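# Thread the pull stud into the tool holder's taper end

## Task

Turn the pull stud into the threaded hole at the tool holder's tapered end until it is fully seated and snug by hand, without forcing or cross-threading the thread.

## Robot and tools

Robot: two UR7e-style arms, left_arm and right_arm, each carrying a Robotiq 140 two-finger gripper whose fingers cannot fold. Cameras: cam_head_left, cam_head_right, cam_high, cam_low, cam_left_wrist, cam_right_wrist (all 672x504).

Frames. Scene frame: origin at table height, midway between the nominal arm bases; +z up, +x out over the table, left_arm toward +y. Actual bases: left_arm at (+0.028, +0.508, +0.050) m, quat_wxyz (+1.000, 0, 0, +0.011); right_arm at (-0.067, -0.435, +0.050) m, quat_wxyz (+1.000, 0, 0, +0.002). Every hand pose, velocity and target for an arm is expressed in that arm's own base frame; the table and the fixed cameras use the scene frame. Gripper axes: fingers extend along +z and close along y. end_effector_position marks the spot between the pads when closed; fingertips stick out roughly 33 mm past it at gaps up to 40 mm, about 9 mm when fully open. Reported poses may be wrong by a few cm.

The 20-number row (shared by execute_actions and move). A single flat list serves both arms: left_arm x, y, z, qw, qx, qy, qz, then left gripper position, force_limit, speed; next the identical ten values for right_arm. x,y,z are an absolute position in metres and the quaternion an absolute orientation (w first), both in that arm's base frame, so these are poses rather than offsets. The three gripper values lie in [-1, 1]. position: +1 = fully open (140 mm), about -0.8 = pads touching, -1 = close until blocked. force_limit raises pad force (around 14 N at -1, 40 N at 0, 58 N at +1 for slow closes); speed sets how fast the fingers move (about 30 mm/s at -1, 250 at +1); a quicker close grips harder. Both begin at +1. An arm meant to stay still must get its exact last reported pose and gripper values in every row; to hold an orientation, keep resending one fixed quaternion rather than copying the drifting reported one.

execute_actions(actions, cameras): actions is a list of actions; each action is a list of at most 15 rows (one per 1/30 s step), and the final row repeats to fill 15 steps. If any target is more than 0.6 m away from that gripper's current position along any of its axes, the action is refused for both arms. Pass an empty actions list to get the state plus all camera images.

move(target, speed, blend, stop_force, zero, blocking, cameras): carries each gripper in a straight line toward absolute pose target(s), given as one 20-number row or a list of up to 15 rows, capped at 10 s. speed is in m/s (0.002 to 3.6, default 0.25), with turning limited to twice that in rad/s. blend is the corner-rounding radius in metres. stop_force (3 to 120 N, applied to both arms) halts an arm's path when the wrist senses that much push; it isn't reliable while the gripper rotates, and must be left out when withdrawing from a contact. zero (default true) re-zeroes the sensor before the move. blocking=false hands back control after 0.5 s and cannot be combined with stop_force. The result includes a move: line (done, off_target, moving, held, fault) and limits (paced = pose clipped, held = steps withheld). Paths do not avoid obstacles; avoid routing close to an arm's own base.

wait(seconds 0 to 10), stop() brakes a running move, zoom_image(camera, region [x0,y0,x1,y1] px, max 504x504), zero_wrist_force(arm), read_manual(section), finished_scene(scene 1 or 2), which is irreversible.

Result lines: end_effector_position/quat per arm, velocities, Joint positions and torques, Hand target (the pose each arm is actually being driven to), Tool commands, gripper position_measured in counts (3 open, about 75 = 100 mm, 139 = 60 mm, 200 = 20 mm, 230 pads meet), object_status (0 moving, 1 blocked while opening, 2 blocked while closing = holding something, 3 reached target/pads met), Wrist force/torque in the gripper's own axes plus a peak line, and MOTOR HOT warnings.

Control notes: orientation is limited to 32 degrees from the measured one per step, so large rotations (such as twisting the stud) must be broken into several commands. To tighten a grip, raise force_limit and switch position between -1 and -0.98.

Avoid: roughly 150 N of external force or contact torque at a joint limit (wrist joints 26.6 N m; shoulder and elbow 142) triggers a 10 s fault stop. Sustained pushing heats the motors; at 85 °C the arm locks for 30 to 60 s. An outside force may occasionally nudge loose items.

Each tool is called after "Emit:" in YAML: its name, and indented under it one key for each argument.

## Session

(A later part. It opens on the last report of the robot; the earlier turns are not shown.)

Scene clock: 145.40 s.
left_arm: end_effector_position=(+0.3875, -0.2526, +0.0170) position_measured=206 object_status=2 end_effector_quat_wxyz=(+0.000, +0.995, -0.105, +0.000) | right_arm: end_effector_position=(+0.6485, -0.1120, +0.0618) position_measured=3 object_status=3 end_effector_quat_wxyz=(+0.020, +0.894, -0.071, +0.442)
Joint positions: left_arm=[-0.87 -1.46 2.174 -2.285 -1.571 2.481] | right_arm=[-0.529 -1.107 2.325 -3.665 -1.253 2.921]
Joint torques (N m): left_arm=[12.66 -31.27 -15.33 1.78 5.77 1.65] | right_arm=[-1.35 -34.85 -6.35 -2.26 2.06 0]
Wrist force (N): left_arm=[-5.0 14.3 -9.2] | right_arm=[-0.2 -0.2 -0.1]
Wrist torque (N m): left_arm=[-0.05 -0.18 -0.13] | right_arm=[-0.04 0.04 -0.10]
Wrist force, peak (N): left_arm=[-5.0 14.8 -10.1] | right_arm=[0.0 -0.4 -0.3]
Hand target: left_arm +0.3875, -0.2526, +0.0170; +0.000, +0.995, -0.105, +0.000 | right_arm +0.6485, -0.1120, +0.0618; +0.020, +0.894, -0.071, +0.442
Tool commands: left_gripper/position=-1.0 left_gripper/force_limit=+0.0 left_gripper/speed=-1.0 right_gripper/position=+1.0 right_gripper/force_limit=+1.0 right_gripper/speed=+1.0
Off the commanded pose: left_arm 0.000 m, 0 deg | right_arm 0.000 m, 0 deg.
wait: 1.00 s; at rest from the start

Emit:
move:
  target: [0.3875,-0.2526,0.15,0,0.9945,-0.1045,0,-1,0,-1,0.6485,-0.1120,0.0618,0.020,0.894,-0.071,0.442,1,1,1]
  speed: 0.08
  cameras: ["all"]

Emit:
zoom_image:
  camera: "cam_low"
  region: [470, 180, 570, 330]

Emit:
zoom_image:
  camera: "cam_left_wrist"
  region: [300, 150, 440, 290]

Emit:
zoom_image:
  camera: "cam_head_left"
  region: [200, 130, 370, 260]

Scene clock: 158.67 s.
left_arm: end_effector_position=(+0.3875, -0.2526, +0.1501) position_measured=206 object_status=2 end_effector_quat_wxyz=(+0.000, +0.995, -0.105, +0.000) | right_arm: end_effector_position=(+0.6485, -0.1120, +0.0618) position_measured=3 object_status=3 end_effector_quat_wxyz=(+0.020, +0.894, -0.071, +0.442)
Joint positions: left_arm=[-0.87 -1.638 1.963 -1.896 -1.571 2.481] | right_arm=[-0.529 -1.107 2.325 -3.665 -1.253 2.921]
Joint torques (N m): left_arm=[-6.28 -12.6 -19.38 -5.11 -2.06 -0.41] | right_arm=[-3.07 -37.66 -6.39 -2.13 1.98 0.07]
Wrist force (N): left_arm=[-0.7 1.5 -1.5] | right_arm=[-0.2 -0.1 0.1]
Wrist torque (N m): left_arm=[0.03 -0.26 -0.06] | right_arm=[-0.02 0.03 -0.09]
Wrist force, peak (N): left_arm=[-5.3 14.7 -9.6] | right_arm=[0.0 -0.5 0.0]
Hand target: left_arm +0.3875, -0.2526, +0.1500; +0.000, +0.995, -0.105, +0.000 | right_arm +0.6485, -0.1120, +0.0618; +0.020, +0.894, -0.071, +0.442
Off the commanded pose: left_arm 0.000 m, 0 deg | right_arm 0.000 m, 0 deg.
move: done

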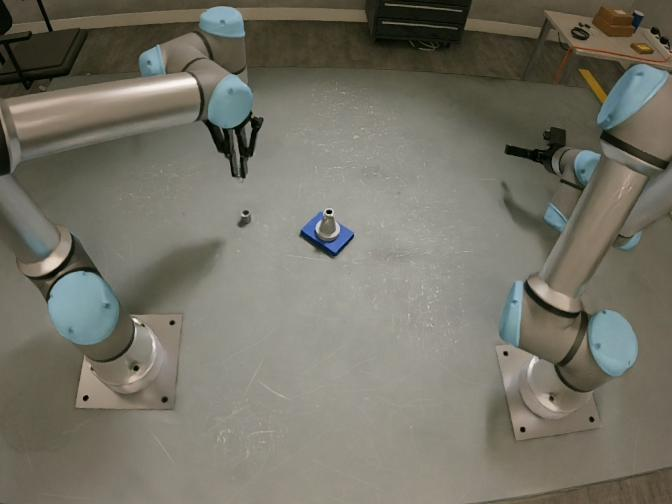

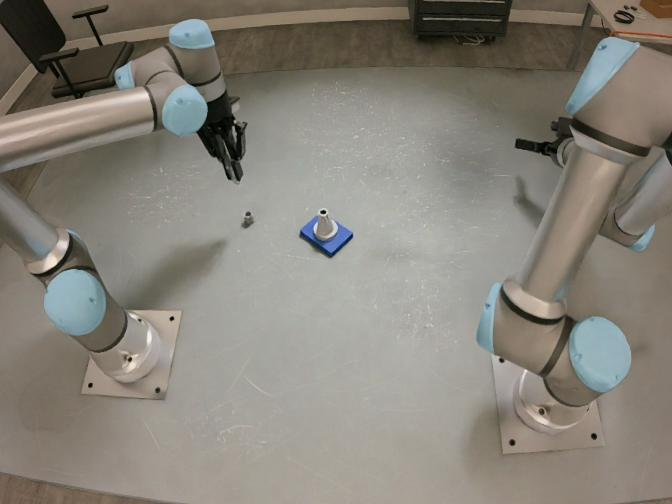

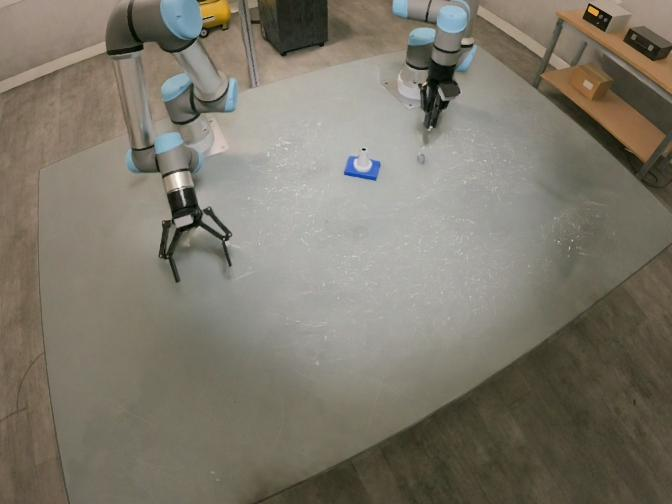

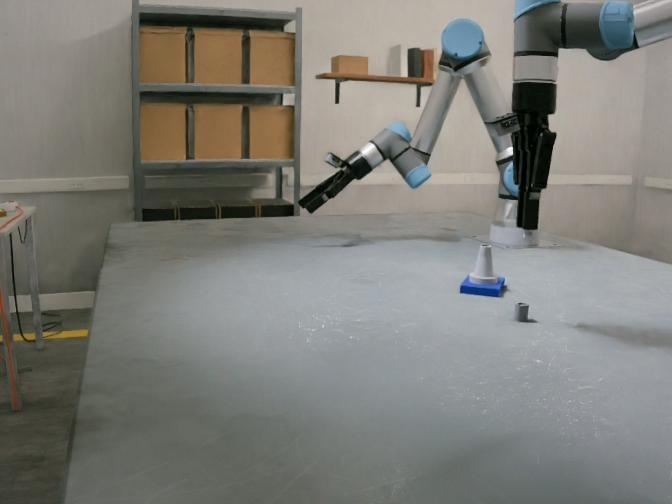

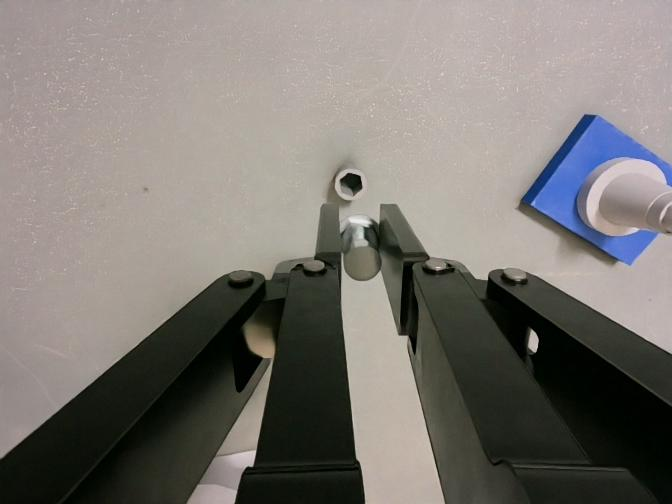

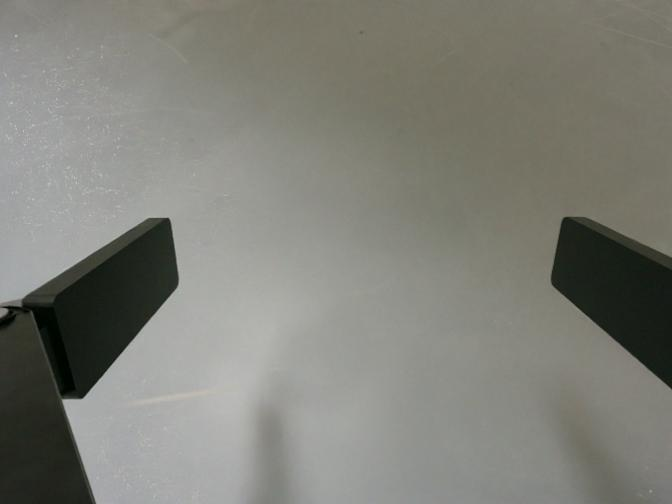

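Scaled by 3.360 from the camera's 672x504 image, which has a finer 960x720 frame.

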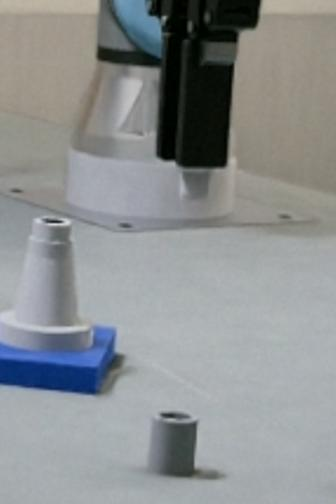

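Scaled by 3.600 from the camera's 672x504 image, which has a finer 960x720 frame.

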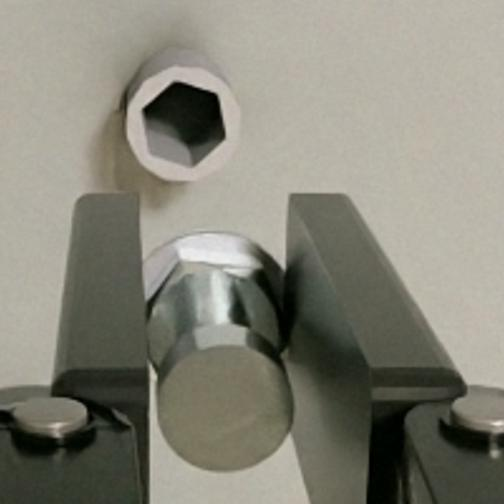

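Scaled by 2.965 from the camera's 672x504 image, which has a finer 960x720 frame.

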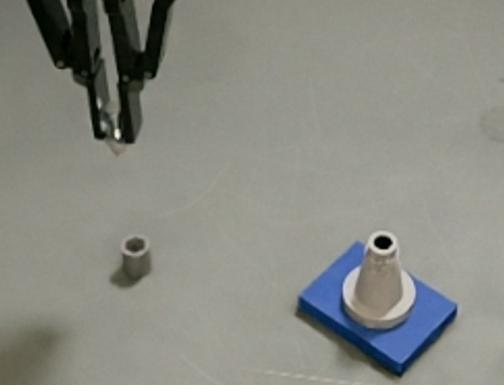

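Emit:
zoom_image:
  camera: "cam_low"
  region: [505, 205, 545, 250]

Emit:
zoom_image:
  camera: "cam_head_left"
  region: [215, 155, 265, 195]

Emit:
zoom_image:
  camera: "cam_high"
  region: [400, 90, 450, 140]

Scaled by 11.200 from the camera's 672x504 image, which has a finer 960x720 frame.

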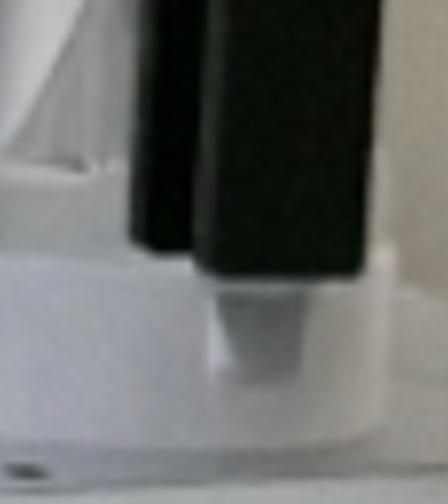

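Scaled by 10.080 from the camera's 672x504 image, which has a finer 960x720 frame.

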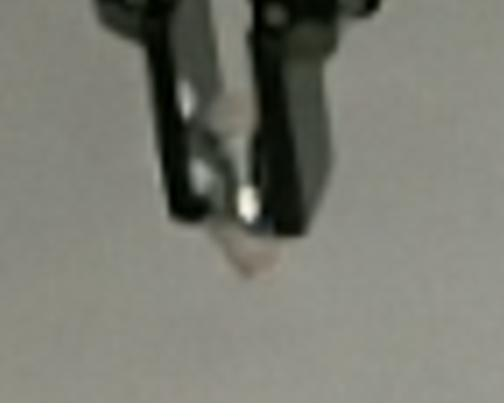

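Scaled by 10.080 from the camera's 672x504 image, which has a finer 960x720 frame.

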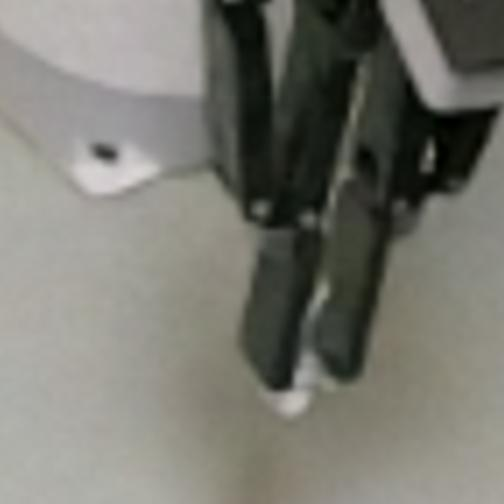

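Emit:
move:
  target:
    - [0.3875,-0.2526,0.30,0,0.9945,-0.1045,0,-1,0,-1,0.60,0.1,0.295,0.5,-0.5,-0.5,-0.5,1,1,1]
    - [0.3875,-0.2526,0.30,0,0.9945,-0.1045,0,-1,0,-1,0.499,0.57,0.295,0.5,-0.5,-0.5,-0.5,1,1,1]
  cameras: ["all"]

Scene clock: 194.27 s.
left_arm: end_effector_position=(+0.3875, -0.2526, +0.3000) position_measured=206 object_status=2 end_effector_quat_wxyz=(+0.000, +0.995, -0.105, +0.000) | right_arm: end_effector_position=(+0.4991, +0.5699, +0.2949) position_measured=3 object_status=3 end_effector_quat_wxyz=(+0.500, -0.500, -0.500, -0.500)
Joint positions: left_arm=[-0.87 -1.684 1.617 -1.504 -1.571 2.481] | right_arm=[0.239 -1.123 1.518 -0.395 0.239 0]
Joint torques (N m): left_arm=[3.08 -30.06 -18.44 -5.52 0.17 -0.52] | right_arm=[7.43 -55.65 -12.73 -1.85 0.02 0.06]
Wrist force (N): left_arm=[-0.5 1.7 -1.0] | right_arm=[1.2 -1.4 1.8]
Wrist torque (N m): left_arm=[0.11 -0.28 -0.06] | right_arm=[-0.10 -0.05 0.06]
Wrist force, peak (N): left_arm=[-0.7 1.8 -1.5] | right_arm=[1.0 -1.9 4.8]
Hand target: left_arm +0.3875, -0.2526, +0.3000; +0.000, +0.995, -0.105, +0.000 | right_arm +0.4990, +0.5700, +0.2950; +0.500, -0.500, -0.500, -0.500
Off the commanded pose: left_arm 0.000 m, 0 deg | right_arm 0.000 m, 0 deg.
move: done

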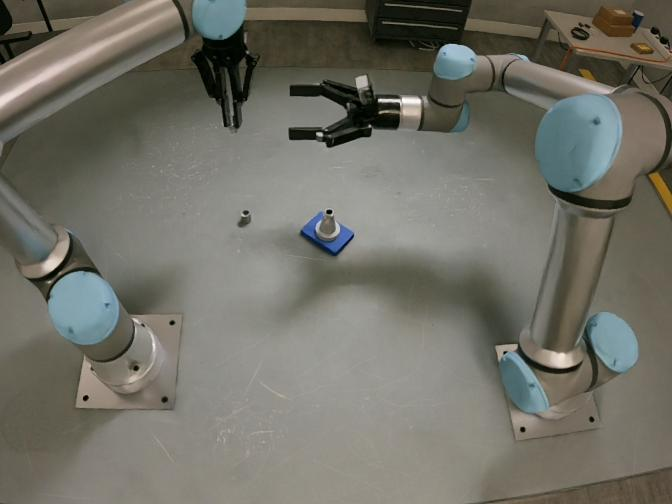

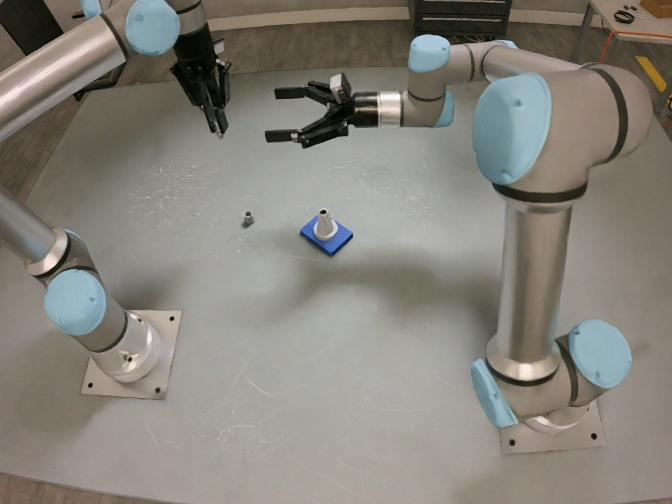

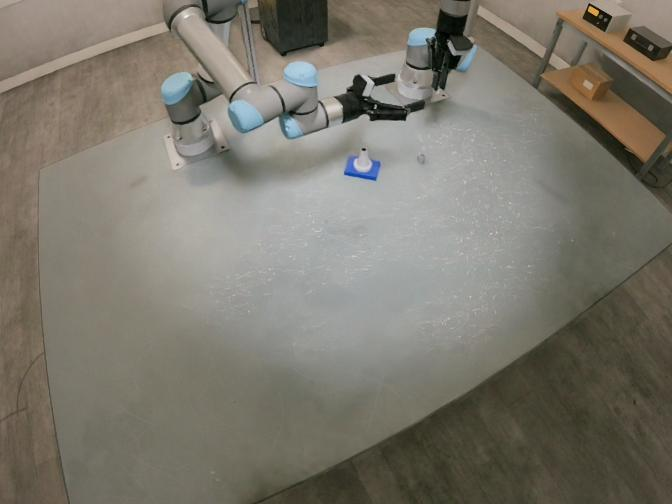

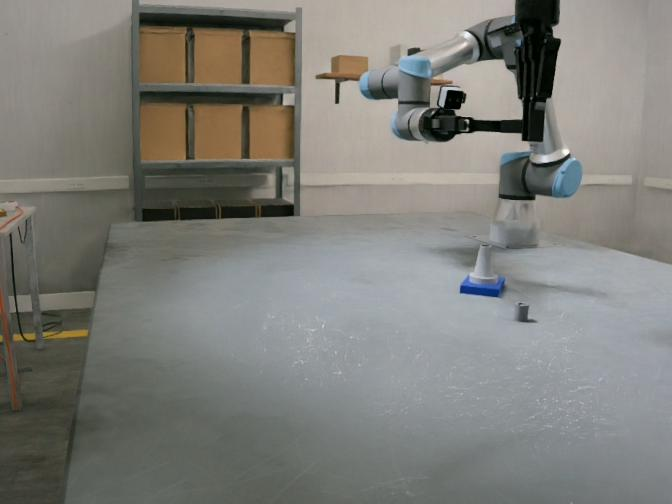

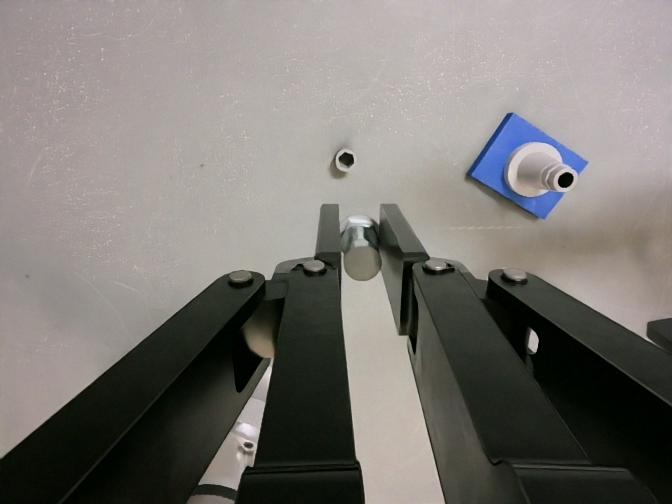

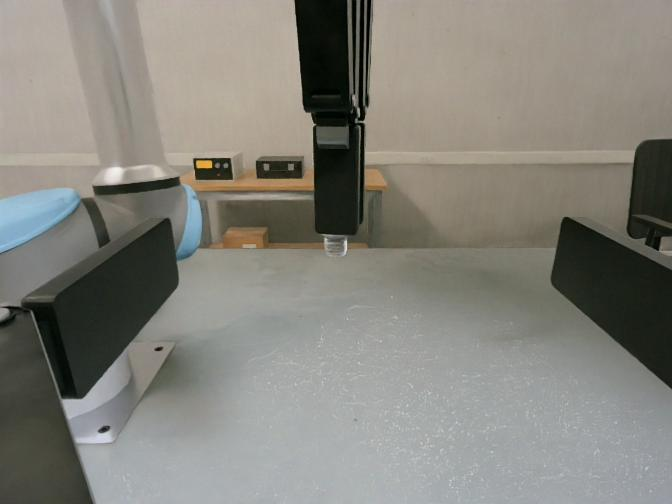

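Emit:
zoom_image:
  camera: "cam_right_wrist"
  region: [290, 110, 390, 270]

Emit:
zoom_image:
  camera: "cam_left_wrist"
  region: [450, 100, 610, 240]

Scaled by 3.150 from the camera's 672x504 image, which has a finer 960x720 frame.

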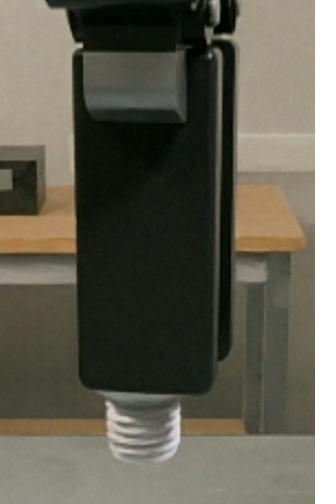

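Scaled by 3.150 from the camera's 672x504 image, which has a finer 960x720 frame.

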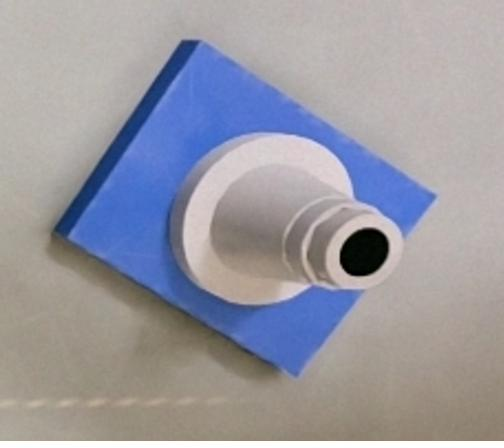

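Emit:
move:
  target: [0.385,-0.459,0.15,0,0.9945,-0.1045,0,-1,0,-1,0.445,0.35,0.12,0.5,-0.5,-0.5,-0.5,1,1,1]
  cameras: ["cam_left_wrist","cam_right_wrist","cam_low","cam_head_right"]

Emit:
zoom_image:
  camera: "cam_left_wrist"
  region: [280, 140, 440, 300]

Emit:
zoom_image:
  camera: "cam_right_wrist"
  region: [230, 100, 450, 320]

Scene clock: 236.13 s.
left_arm: end_effector_position=(+0.3850, -0.4590, +0.1501) position_measured=206 object_status=2 end_effector_quat_wxyz=(+0.000, +0.995, -0.105, +0.000) | right_arm: end_effector_position=(+0.4449, +0.3501, +0.1200) position_measured=3 object_status=3 end_effector_quat_wxyz=(+0.500, -0.500, -0.500, -0.500)
Joint positions: left_arm=[-1.097 -1.313 1.603 -1.861 -1.571 2.254] | right_arm=[-0.216 -1.086 2.036 -0.949 -0.216 0]
Joint torques (N m): left_arm=[8.21 -30.01 -17.75 -1.64 1.54 1.51] | right_arm=[-7.63 -21.78 -19.6 2.07 -0.96 -1.46]
Wrist force (N): left_arm=[-1.0 1.5 -1.3] | right_arm=[1.1 -1.3 2.0]
Wrist torque (N m): left_arm=[0.04 -0.22 -0.19] | right_arm=[-0.04 -0.06 -0.03]
Wrist force, peak (N): left_arm=[-0.3 3.8 0.6] | right_arm=[3.5 -1.1 4.2]
Hand target: left_arm +0.3850, -0.4590, +0.1500; +0.000, +0.995, -0.105, +0.000 | right_arm +0.4450, +0.3500, +0.1200; +0.500, -0.500, -0.500, -0.500
Off the commanded pose: left_arm 0.000 m, 0 deg | right_arm 0.000 m, 0 deg.
move: done
Images, in order (width x height): cam_head_right 672x504, cam_low 672x504, cam_left_wrist 672x504, cam_right_wrist 672x504.

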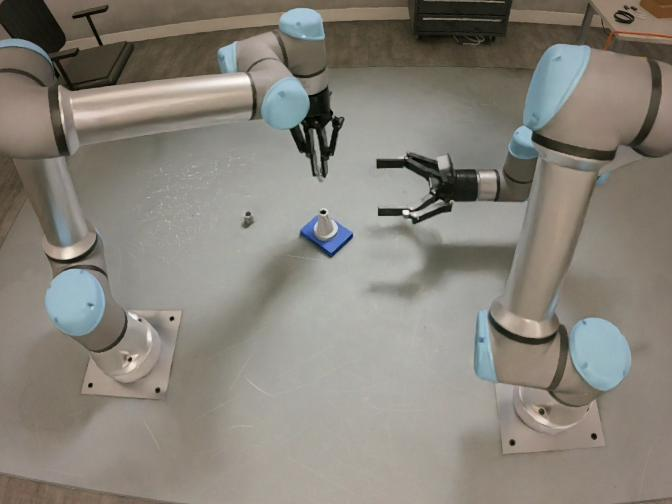

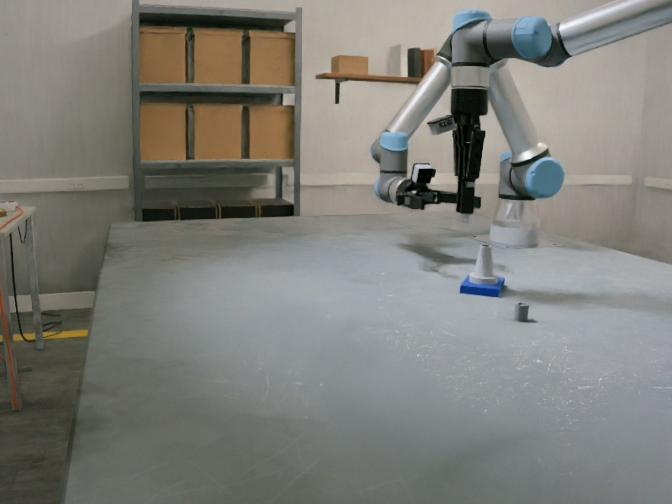

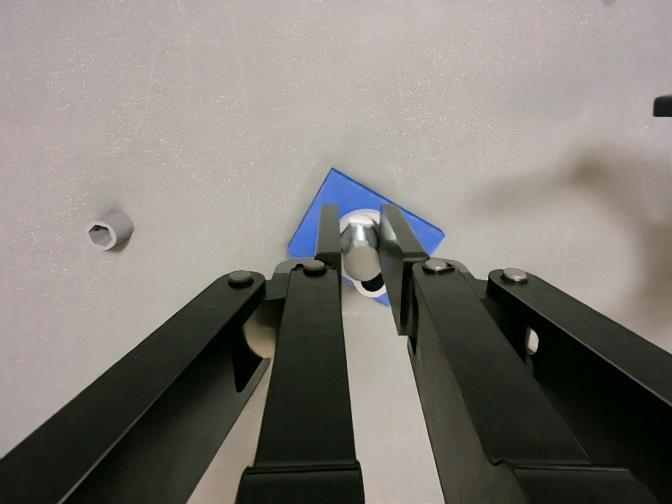

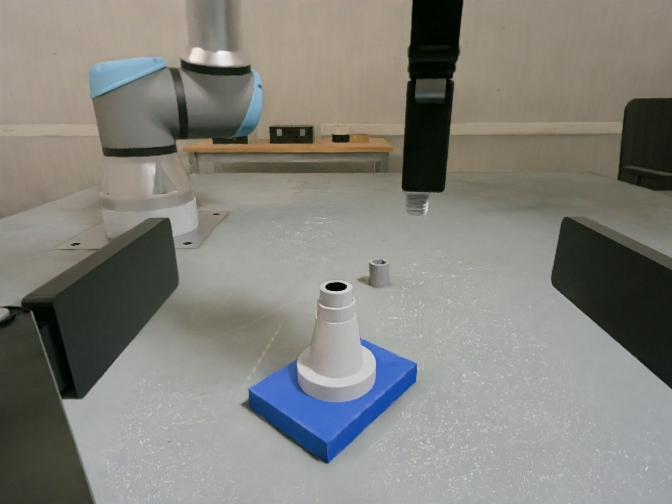

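Scaled by 3.150 from the camera's 672x504 image, which has a finer 960x720 frame.

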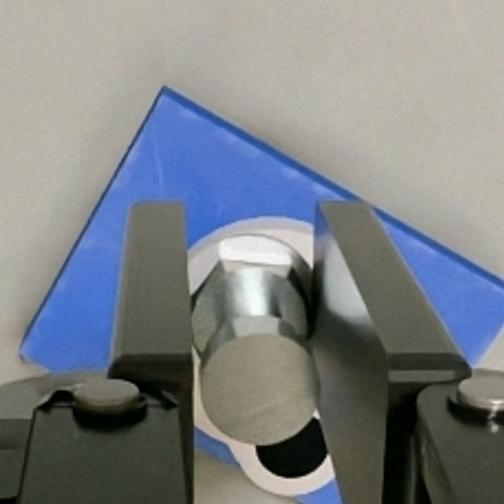

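Scaled by 2.291 from the camera's 672x504 image, which has a finer 960x720 frame.

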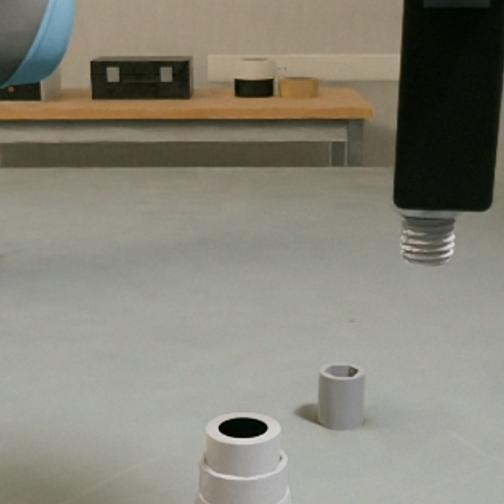

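Emit:
move:
  target:
    - [0.330,-0.460,0.15,0,0.7771,0.6293,0,-1,0,-1,0.445,0.35,0.12,0.5,-0.5,-0.5,-0.5,1,1,1]
    - [0.330,-0.460,0.15,0,0.1045,0.9945,0,-1,0,-1,0.445,0.35,0.12,0.5,-0.5,-0.5,-0.5,1,1,1]
    - [0.330,-0.460,0.15,0,-0.6293,0.7771,0,-1,0,-1,0.445,0.35,0.12,0.5,-0.5,-0.5,-0.5,1,1,1]
    - [0.330,-0.460,0.15,0,-0.9945,0.1045,0,-1,0,-1,0.445,0.35,0.12,0.5,-0.5,-0.5,-0.5,1,1,1]
    - [0.330,-0.460,0.15,0,-0.7771,-0.6293,0,-1,0,-1,0.445,0.35,0.12,0.5,-0.5,-0.5,-0.5,1,1,1]
  speed: 0.6
  blend: [0.03,0.03,0.03,0.03,0]

Emit:
move:
  target: [0.330,-0.460,0.102,0,-0.7771,-0.6293,0,-1,0,-1,0.445,0.35,0.12,0.5,-0.5,-0.5,-0.5,1,1,1]
  speed: 0.1
  stop_force: 5
  cameras: ["cam_left_wrist","cam_right_wrist","cam_low","cam_head_right"]

Emit:
zoom_image:
  camera: "cam_left_wrist"
  region: [280, 140, 440, 300]

Emit:
zoom_image:
  camera: "cam_right_wrist"
  region: [280, 200, 390, 310]

Emit:
zoom_image:
  camera: "cam_low"
  region: [450, 190, 530, 270]

Scene clock: 273.07 s.
left_arm: end_effector_position=(+0.3300, -0.4600, +0.1500) position_measured=206 object_status=2 end_effector_quat_wxyz=(+0.000, +0.777, +0.629, +0.000) | right_arm: end_effector_position=(+0.4450, +0.3500, +0.1200) position_measured=3 object_status=3 end_effector_quat_wxyz=(+0.500, -0.500, -0.500, -0.500)
Joint positions: left_arm=[-1.186 -1.389 1.698 -1.88 -1.571 -5.689] | right_arm=[-0.216 -1.086 2.036 -0.949 -0.216 0]
Joint torques (N m): left_arm=[-7.14 -43.04 -17.37 -0.22 0.35 -1.65] | right_arm=[-9.09 -21.57 -23.03 1.87 -2.34 -1.3]
Wrist force (N): left_arm=[-0.7 1.6 -0.8] | right_arm=[1.1 -1.2 1.7]
Wrist torque (N m): left_arm=[0.06 -0.24 -0.28] | right_arm=[-0.01 -0.06 -0.03]
Wrist force, peak (N): left_arm=[-1.4 1.6 -1.4] | right_arm=[1.2 -1.5 2.0]
Hand target: left_arm +0.3300, -0.4600, +0.1500; +0.000, +0.777, +0.629, +0.000 | right_arm +0.4450, +0.3500, +0.1200; +0.500, -0.500, -0.500, -0.500
Off the commanded pose: left_arm 0.000 m, 0 deg | right_arm 0.000 m, 0 deg.
move: done

Scene clock: 274.40 s.
left_arm: end_effector_position=(+0.3300, -0.4600, +0.1020) position_measured=206 object_status=2 end_effector_quat_wxyz=(+0.000, +0.777, +0.629, +0.000) | right_arm: end_effector_position=(+0.4450, +0.3500, +0.1200) position_measured=3 object_status=3 end_effector_quat_wxyz=(+0.500, -0.500, -0.500, -0.500)
Joint positions: left_arm=[-1.186 -1.347 1.778 -2.002 -1.571 -5.689] | right_arm=[-0.216 -1.086 2.036 -0.949 -0.216 0]
Joint torques (N m): left_arm=[-4.27 -44.18 -28.58 -3.33 -1.24 -1.15] | right_arm=[-9.07 -20.76 -21.99 1.87 -2.32 -1.19]
Wrist force (N): left_arm=[-1.0 1.5 -0.9] | right_arm=[1.1 -1.1 1.8]
Wrist torque (N m): left_arm=[0.04 -0.17 -0.26] | right_arm=[0.01 -0.06 -0.03]
Wrist force, peak (N): left_arm=[-0.7 1.1 -3.7] | right_arm=[1.4 -1.4 2.0]
Hand target: left_arm +0.3300, -0.4600, +0.1020; +0.000, +0.777, +0.629, +0.000 | right_arm +0.4450, +0.3500, +0.1200; +0.500, -0.500, -0.500, -0.500
Off the commanded pose: left_arm 0.000 m, 0 deg | right_arm 0.000 m, 0 deg.
move: done
Images, in order (width x height): cam_head_right 672x504, cam_low 672x504, cam_left_wrist 672x504, cam_right_wrist 672x504.

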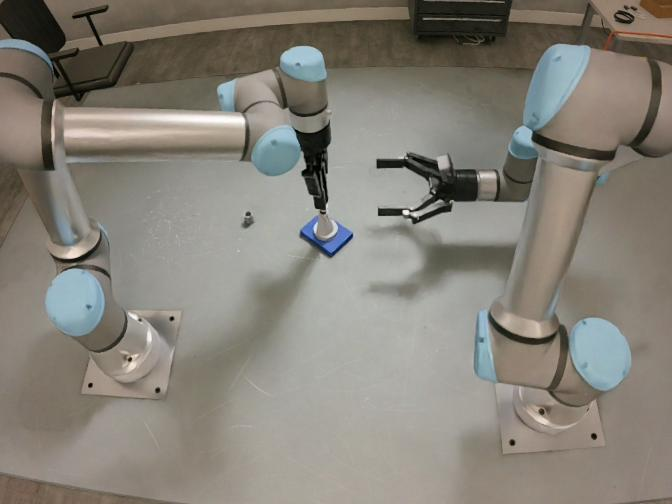

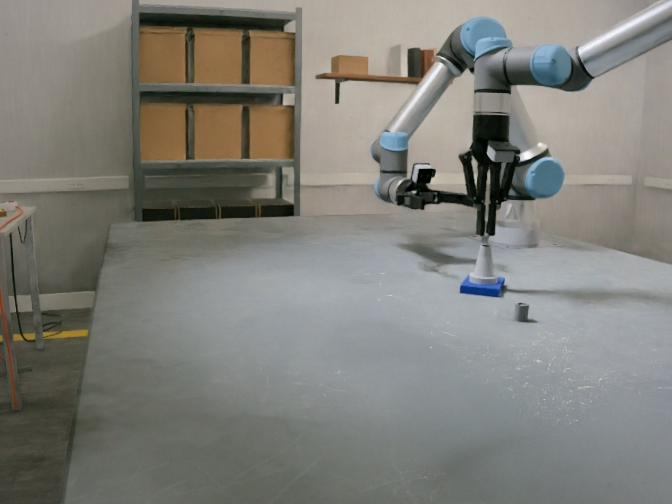

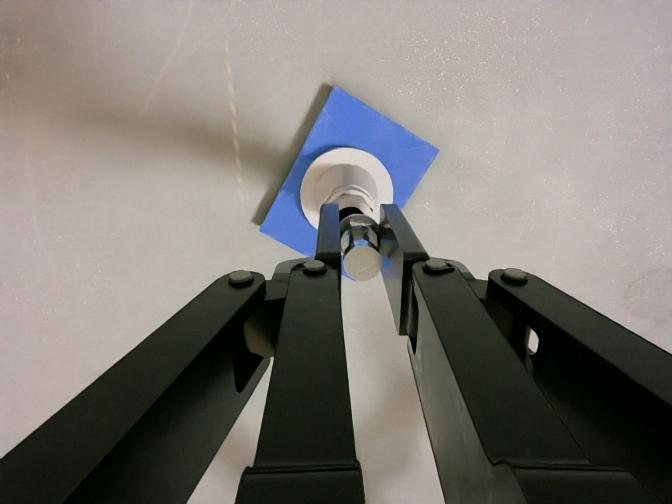

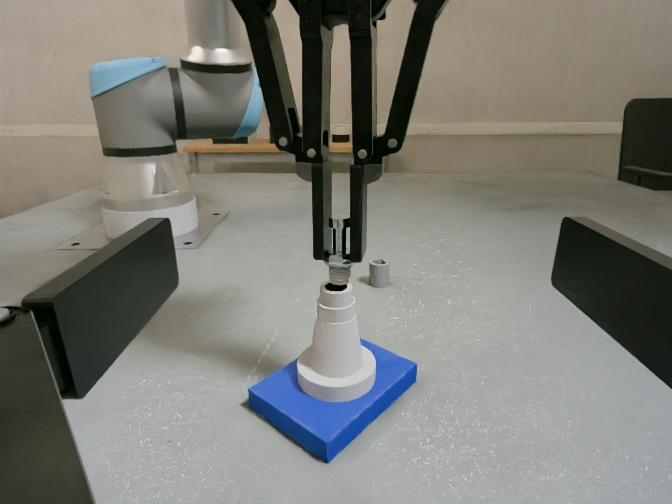

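Scaled by 3.150 from the camera's 672x504 image, which has a finer 960x720 frame.

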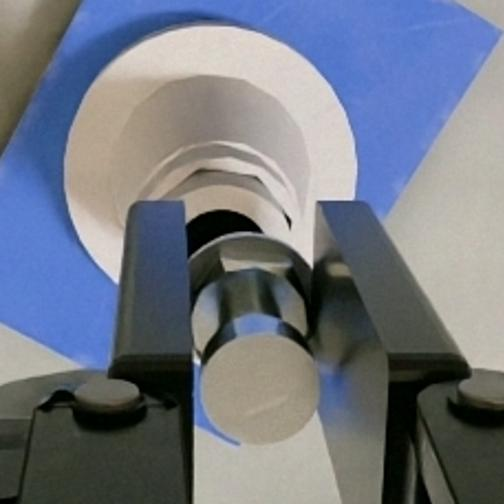

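Scaled by 4.582 from the camera's 672x504 image, which has a finer 960x720 frame.

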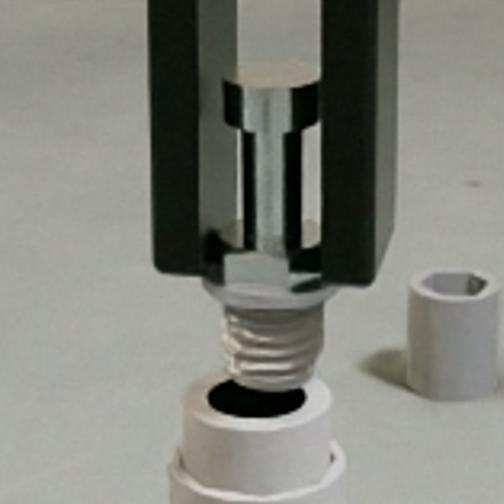

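Scaled by 6.300 from the camera's 672x504 image, which has a finer 960x720 frame.

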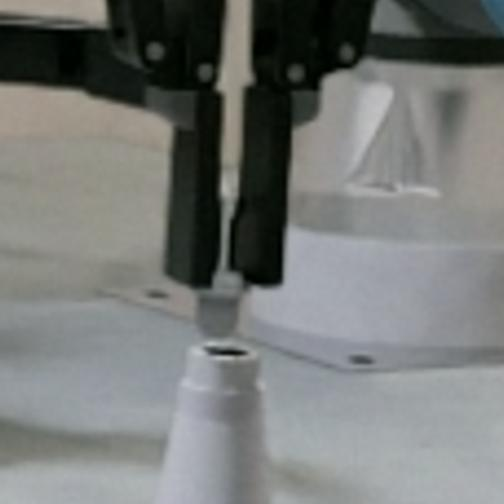

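Emit:
move:
  target: [0.3273,-0.4587,0.099,0,-0.7771,-0.6293,0,-1,0,-1,0.445,0.35,0.12,0.5,-0.5,-0.5,-0.5,1,1,1]
  speed: 0.05
  cameras: ["cam_left_wrist","cam_right_wrist","cam_low","cam_high","cam_head_right"]

Emit:
zoom_image:
  camera: "cam_left_wrist"
  region: [280, 140, 440, 300]

Emit:
zoom_image:
  camera: "cam_right_wrist"
  region: [280, 200, 390, 310]

Emit:
zoom_image:
  camera: "cam_low"
  region: [450, 190, 530, 270]

Emit:
zoom_image:
  camera: "cam_head_right"
  region: [290, 170, 360, 240]

Scene clock: 292.60 s.
left_arm: end_effector_position=(+0.3273, -0.4587, +0.0989) position_measured=206 object_status=2 end_effector_quat_wxyz=(+0.000, +0.777, +0.629, +0.000) | right_arm: end_effector_position=(+0.4450, +0.3500, +0.1200) position_measured=3 object_status=3 end_effector_quat_wxyz=(+0.500, -0.500, -0.500, -0.500)
Joint positions: left_arm=[-1.19 -1.35 1.791 -2.011 -1.571 -5.693] | right_arm=[-0.216 -1.086 2.036 -0.949 -0.216 0]
Joint torques (N m): left_arm=[-2.22 -39.71 -28.22 -3.6 1.87 -1.1] | right_arm=[-7.61 -21.29 -22.54 1.73 -2.19 -1.21]
Wrist force (N): left_arm=[-0.7 1.1 -0.7] | right_arm=[1.2 -1.4 1.8]
Wrist torque (N m): left_arm=[-0.03 -0.23 -0.08] | right_arm=[-0.05 -0.08 -0.03]
Wrist force, peak (N): left_arm=[-1.1 1.6 -1.3] | right_arm=[1.3 -1.3 2.2]
Hand target: left_arm +0.3273, -0.4587, +0.0990; +0.000, +0.777, +0.629, +0.000 | right_arm +0.4450, +0.3500, +0.1200; +0.500, -0.500, -0.500, -0.500
Off the commanded pose: left_arm 0.000 m, 0 deg | right_arm 0.000 m, 0 deg.
move: done
Images, in order (width x height): cam_head_right 672x504, cam_high 672x504, cam_low 672x504, cam_left_wrist 672x504, cam_right_wrist 672x504.

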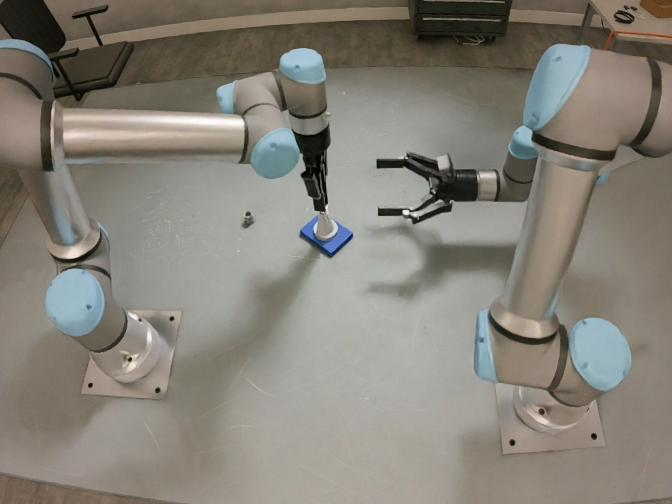

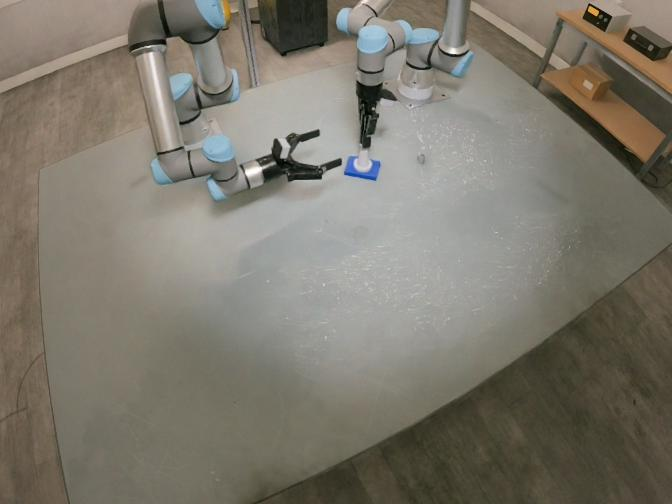

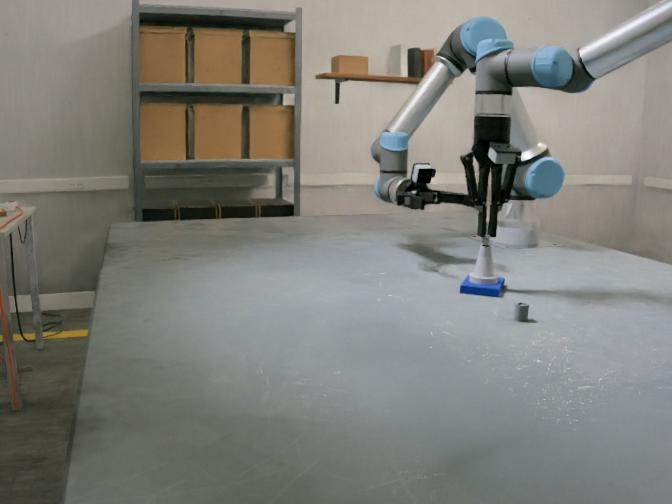

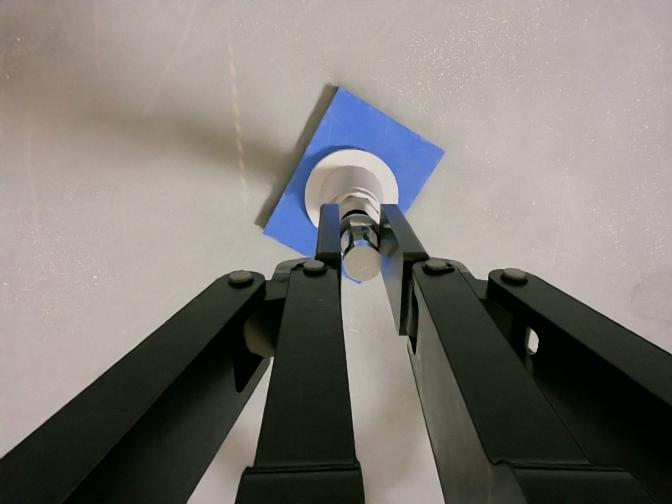

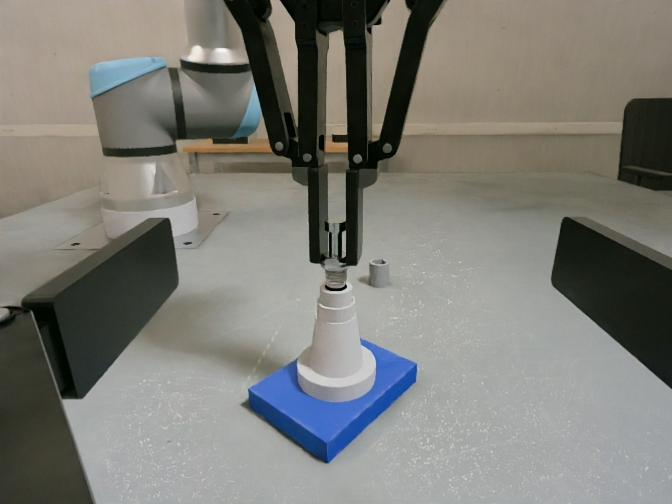

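Scaled by 3.150 from the camera's 672x504 image, which has a finer 960x720 frame.

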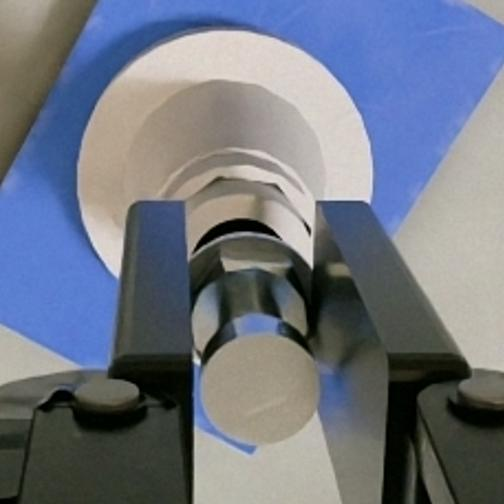

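Scaled by 4.582 from the camera's 672x504 image, which has a finer 960x720 frame.

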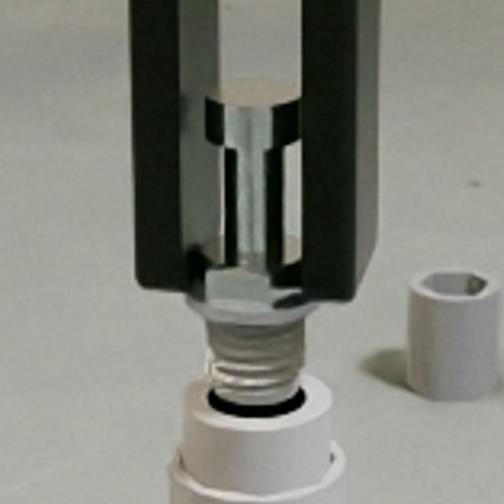

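Scaled by 6.300 from the camera's 672x504 image, which has a finer 960x720 frame.

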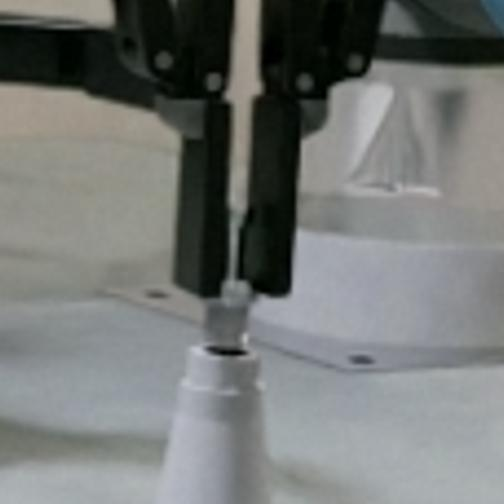

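Scaled by 7.200 from the camera's 672x504 image, which has a finer 960x720 frame.

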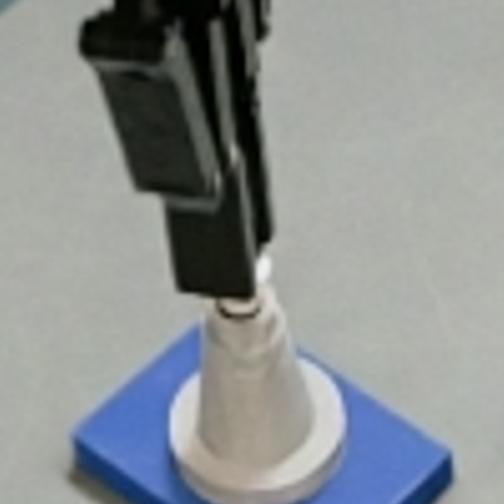

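Emit:
move:
  target: [0.3273,-0.4587,0.085,0,-0.7771,-0.6293,0,-1,0,-1,0.445,0.35,0.12,0.5,-0.5,-0.5,-0.5,1,1,1]
  speed: 0.006
  stop_force: 4
  cameras: ["cam_left_wrist","cam_right_wrist","cam_low"]

Emit:
zoom_image:
  camera: "cam_right_wrist"
  region: [280, 200, 390, 310]

Emit:
zoom_image:
  camera: "cam_low"
  region: [450, 190, 530, 270]

Scene clock: 302.30 s.
left_arm: end_effector_position=(+0.3273, -0.4587, +0.0956) position_measured=206 object_status=2 end_effector_quat_wxyz=(+0.000, +0.777, +0.629, +0.000) | right_arm: end_effector_position=(+0.4450, +0.3500, +0.1200) position_measured=3 object_status=3 end_effector_quat_wxyz=(+0.500, -0.500, -0.500, -0.500)
Joint positions: left_arm=[-1.19 -1.347 1.795 -2.02 -1.571 -5.693] | right_arm=[-0.216 -1.086 2.036 -0.949 -0.216 0]
Joint torques (N m): left_arm=[7.86 -41.3 -29.65 -0.33 1.6 1.83] | right_arm=[-6.64 -21.1 -22.24 1.65 -2.12 -1.2]
Wrist force (N): left_arm=[0.2 0.7 -5.2] | right_arm=[1.2 -1.3 1.9]
Wrist torque (N m): left_arm=[0.04 -0.20 -0.08] | right_arm=[-0.03 -0.08 -0.02]
Wrist force, peak (N): left_arm=[2.2 -0.8 -11.6] | right_arm=[1.2 -1.5 1.9]
Hand target: left_arm +0.3273, -0.4587, +0.0956; +0.000, +0.777, +0.629, +0.000 | right_arm +0.4450, +0.3500, +0.1200; +0.500, -0.500, -0.500, -0.500
Off the commanded pose: left_arm 0.011 m, 0 deg | right_arm 0.000 m, 0 deg.
move: contact (left_arm)
Images, in order (width x height): cam_low 672x504, cam_left_wrist 672x504, cam_right_wrist 672x504.

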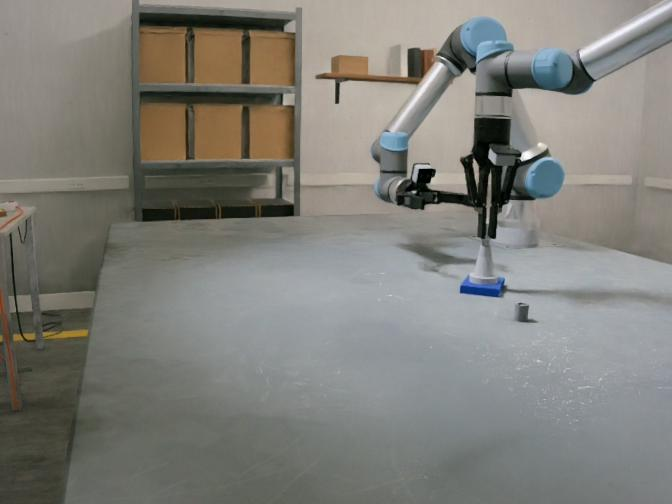

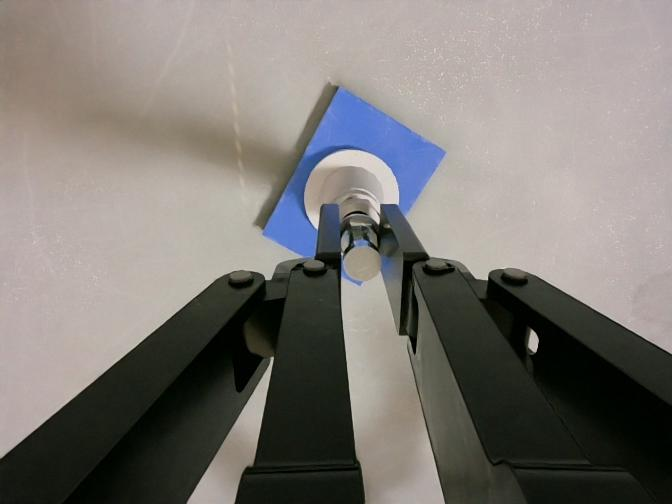

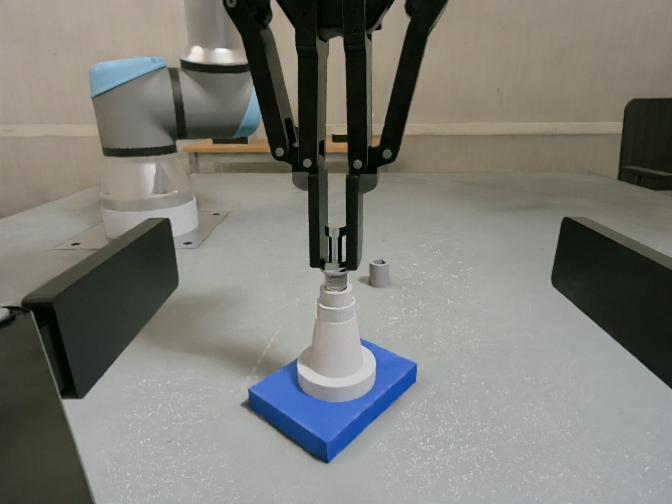

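Scaled by 4.582 from the camera's 672x504 image, which has a finer 960x720 frame.

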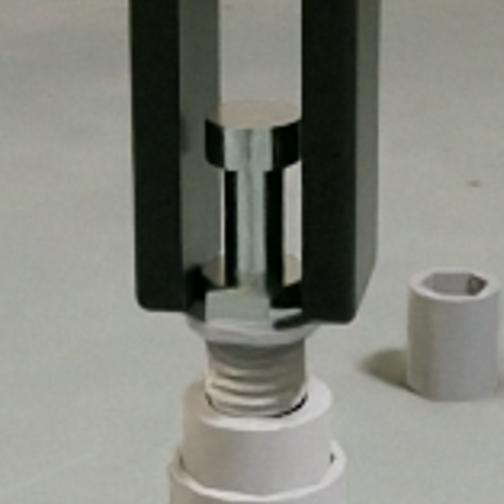

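Scaled by 6.300 from the camera's 672x504 image, which has a finer 960x720 frame.

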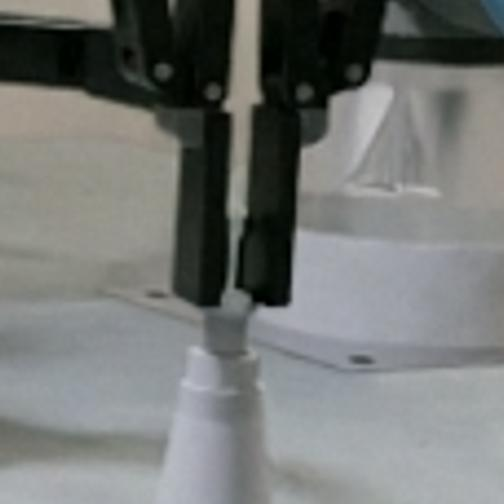

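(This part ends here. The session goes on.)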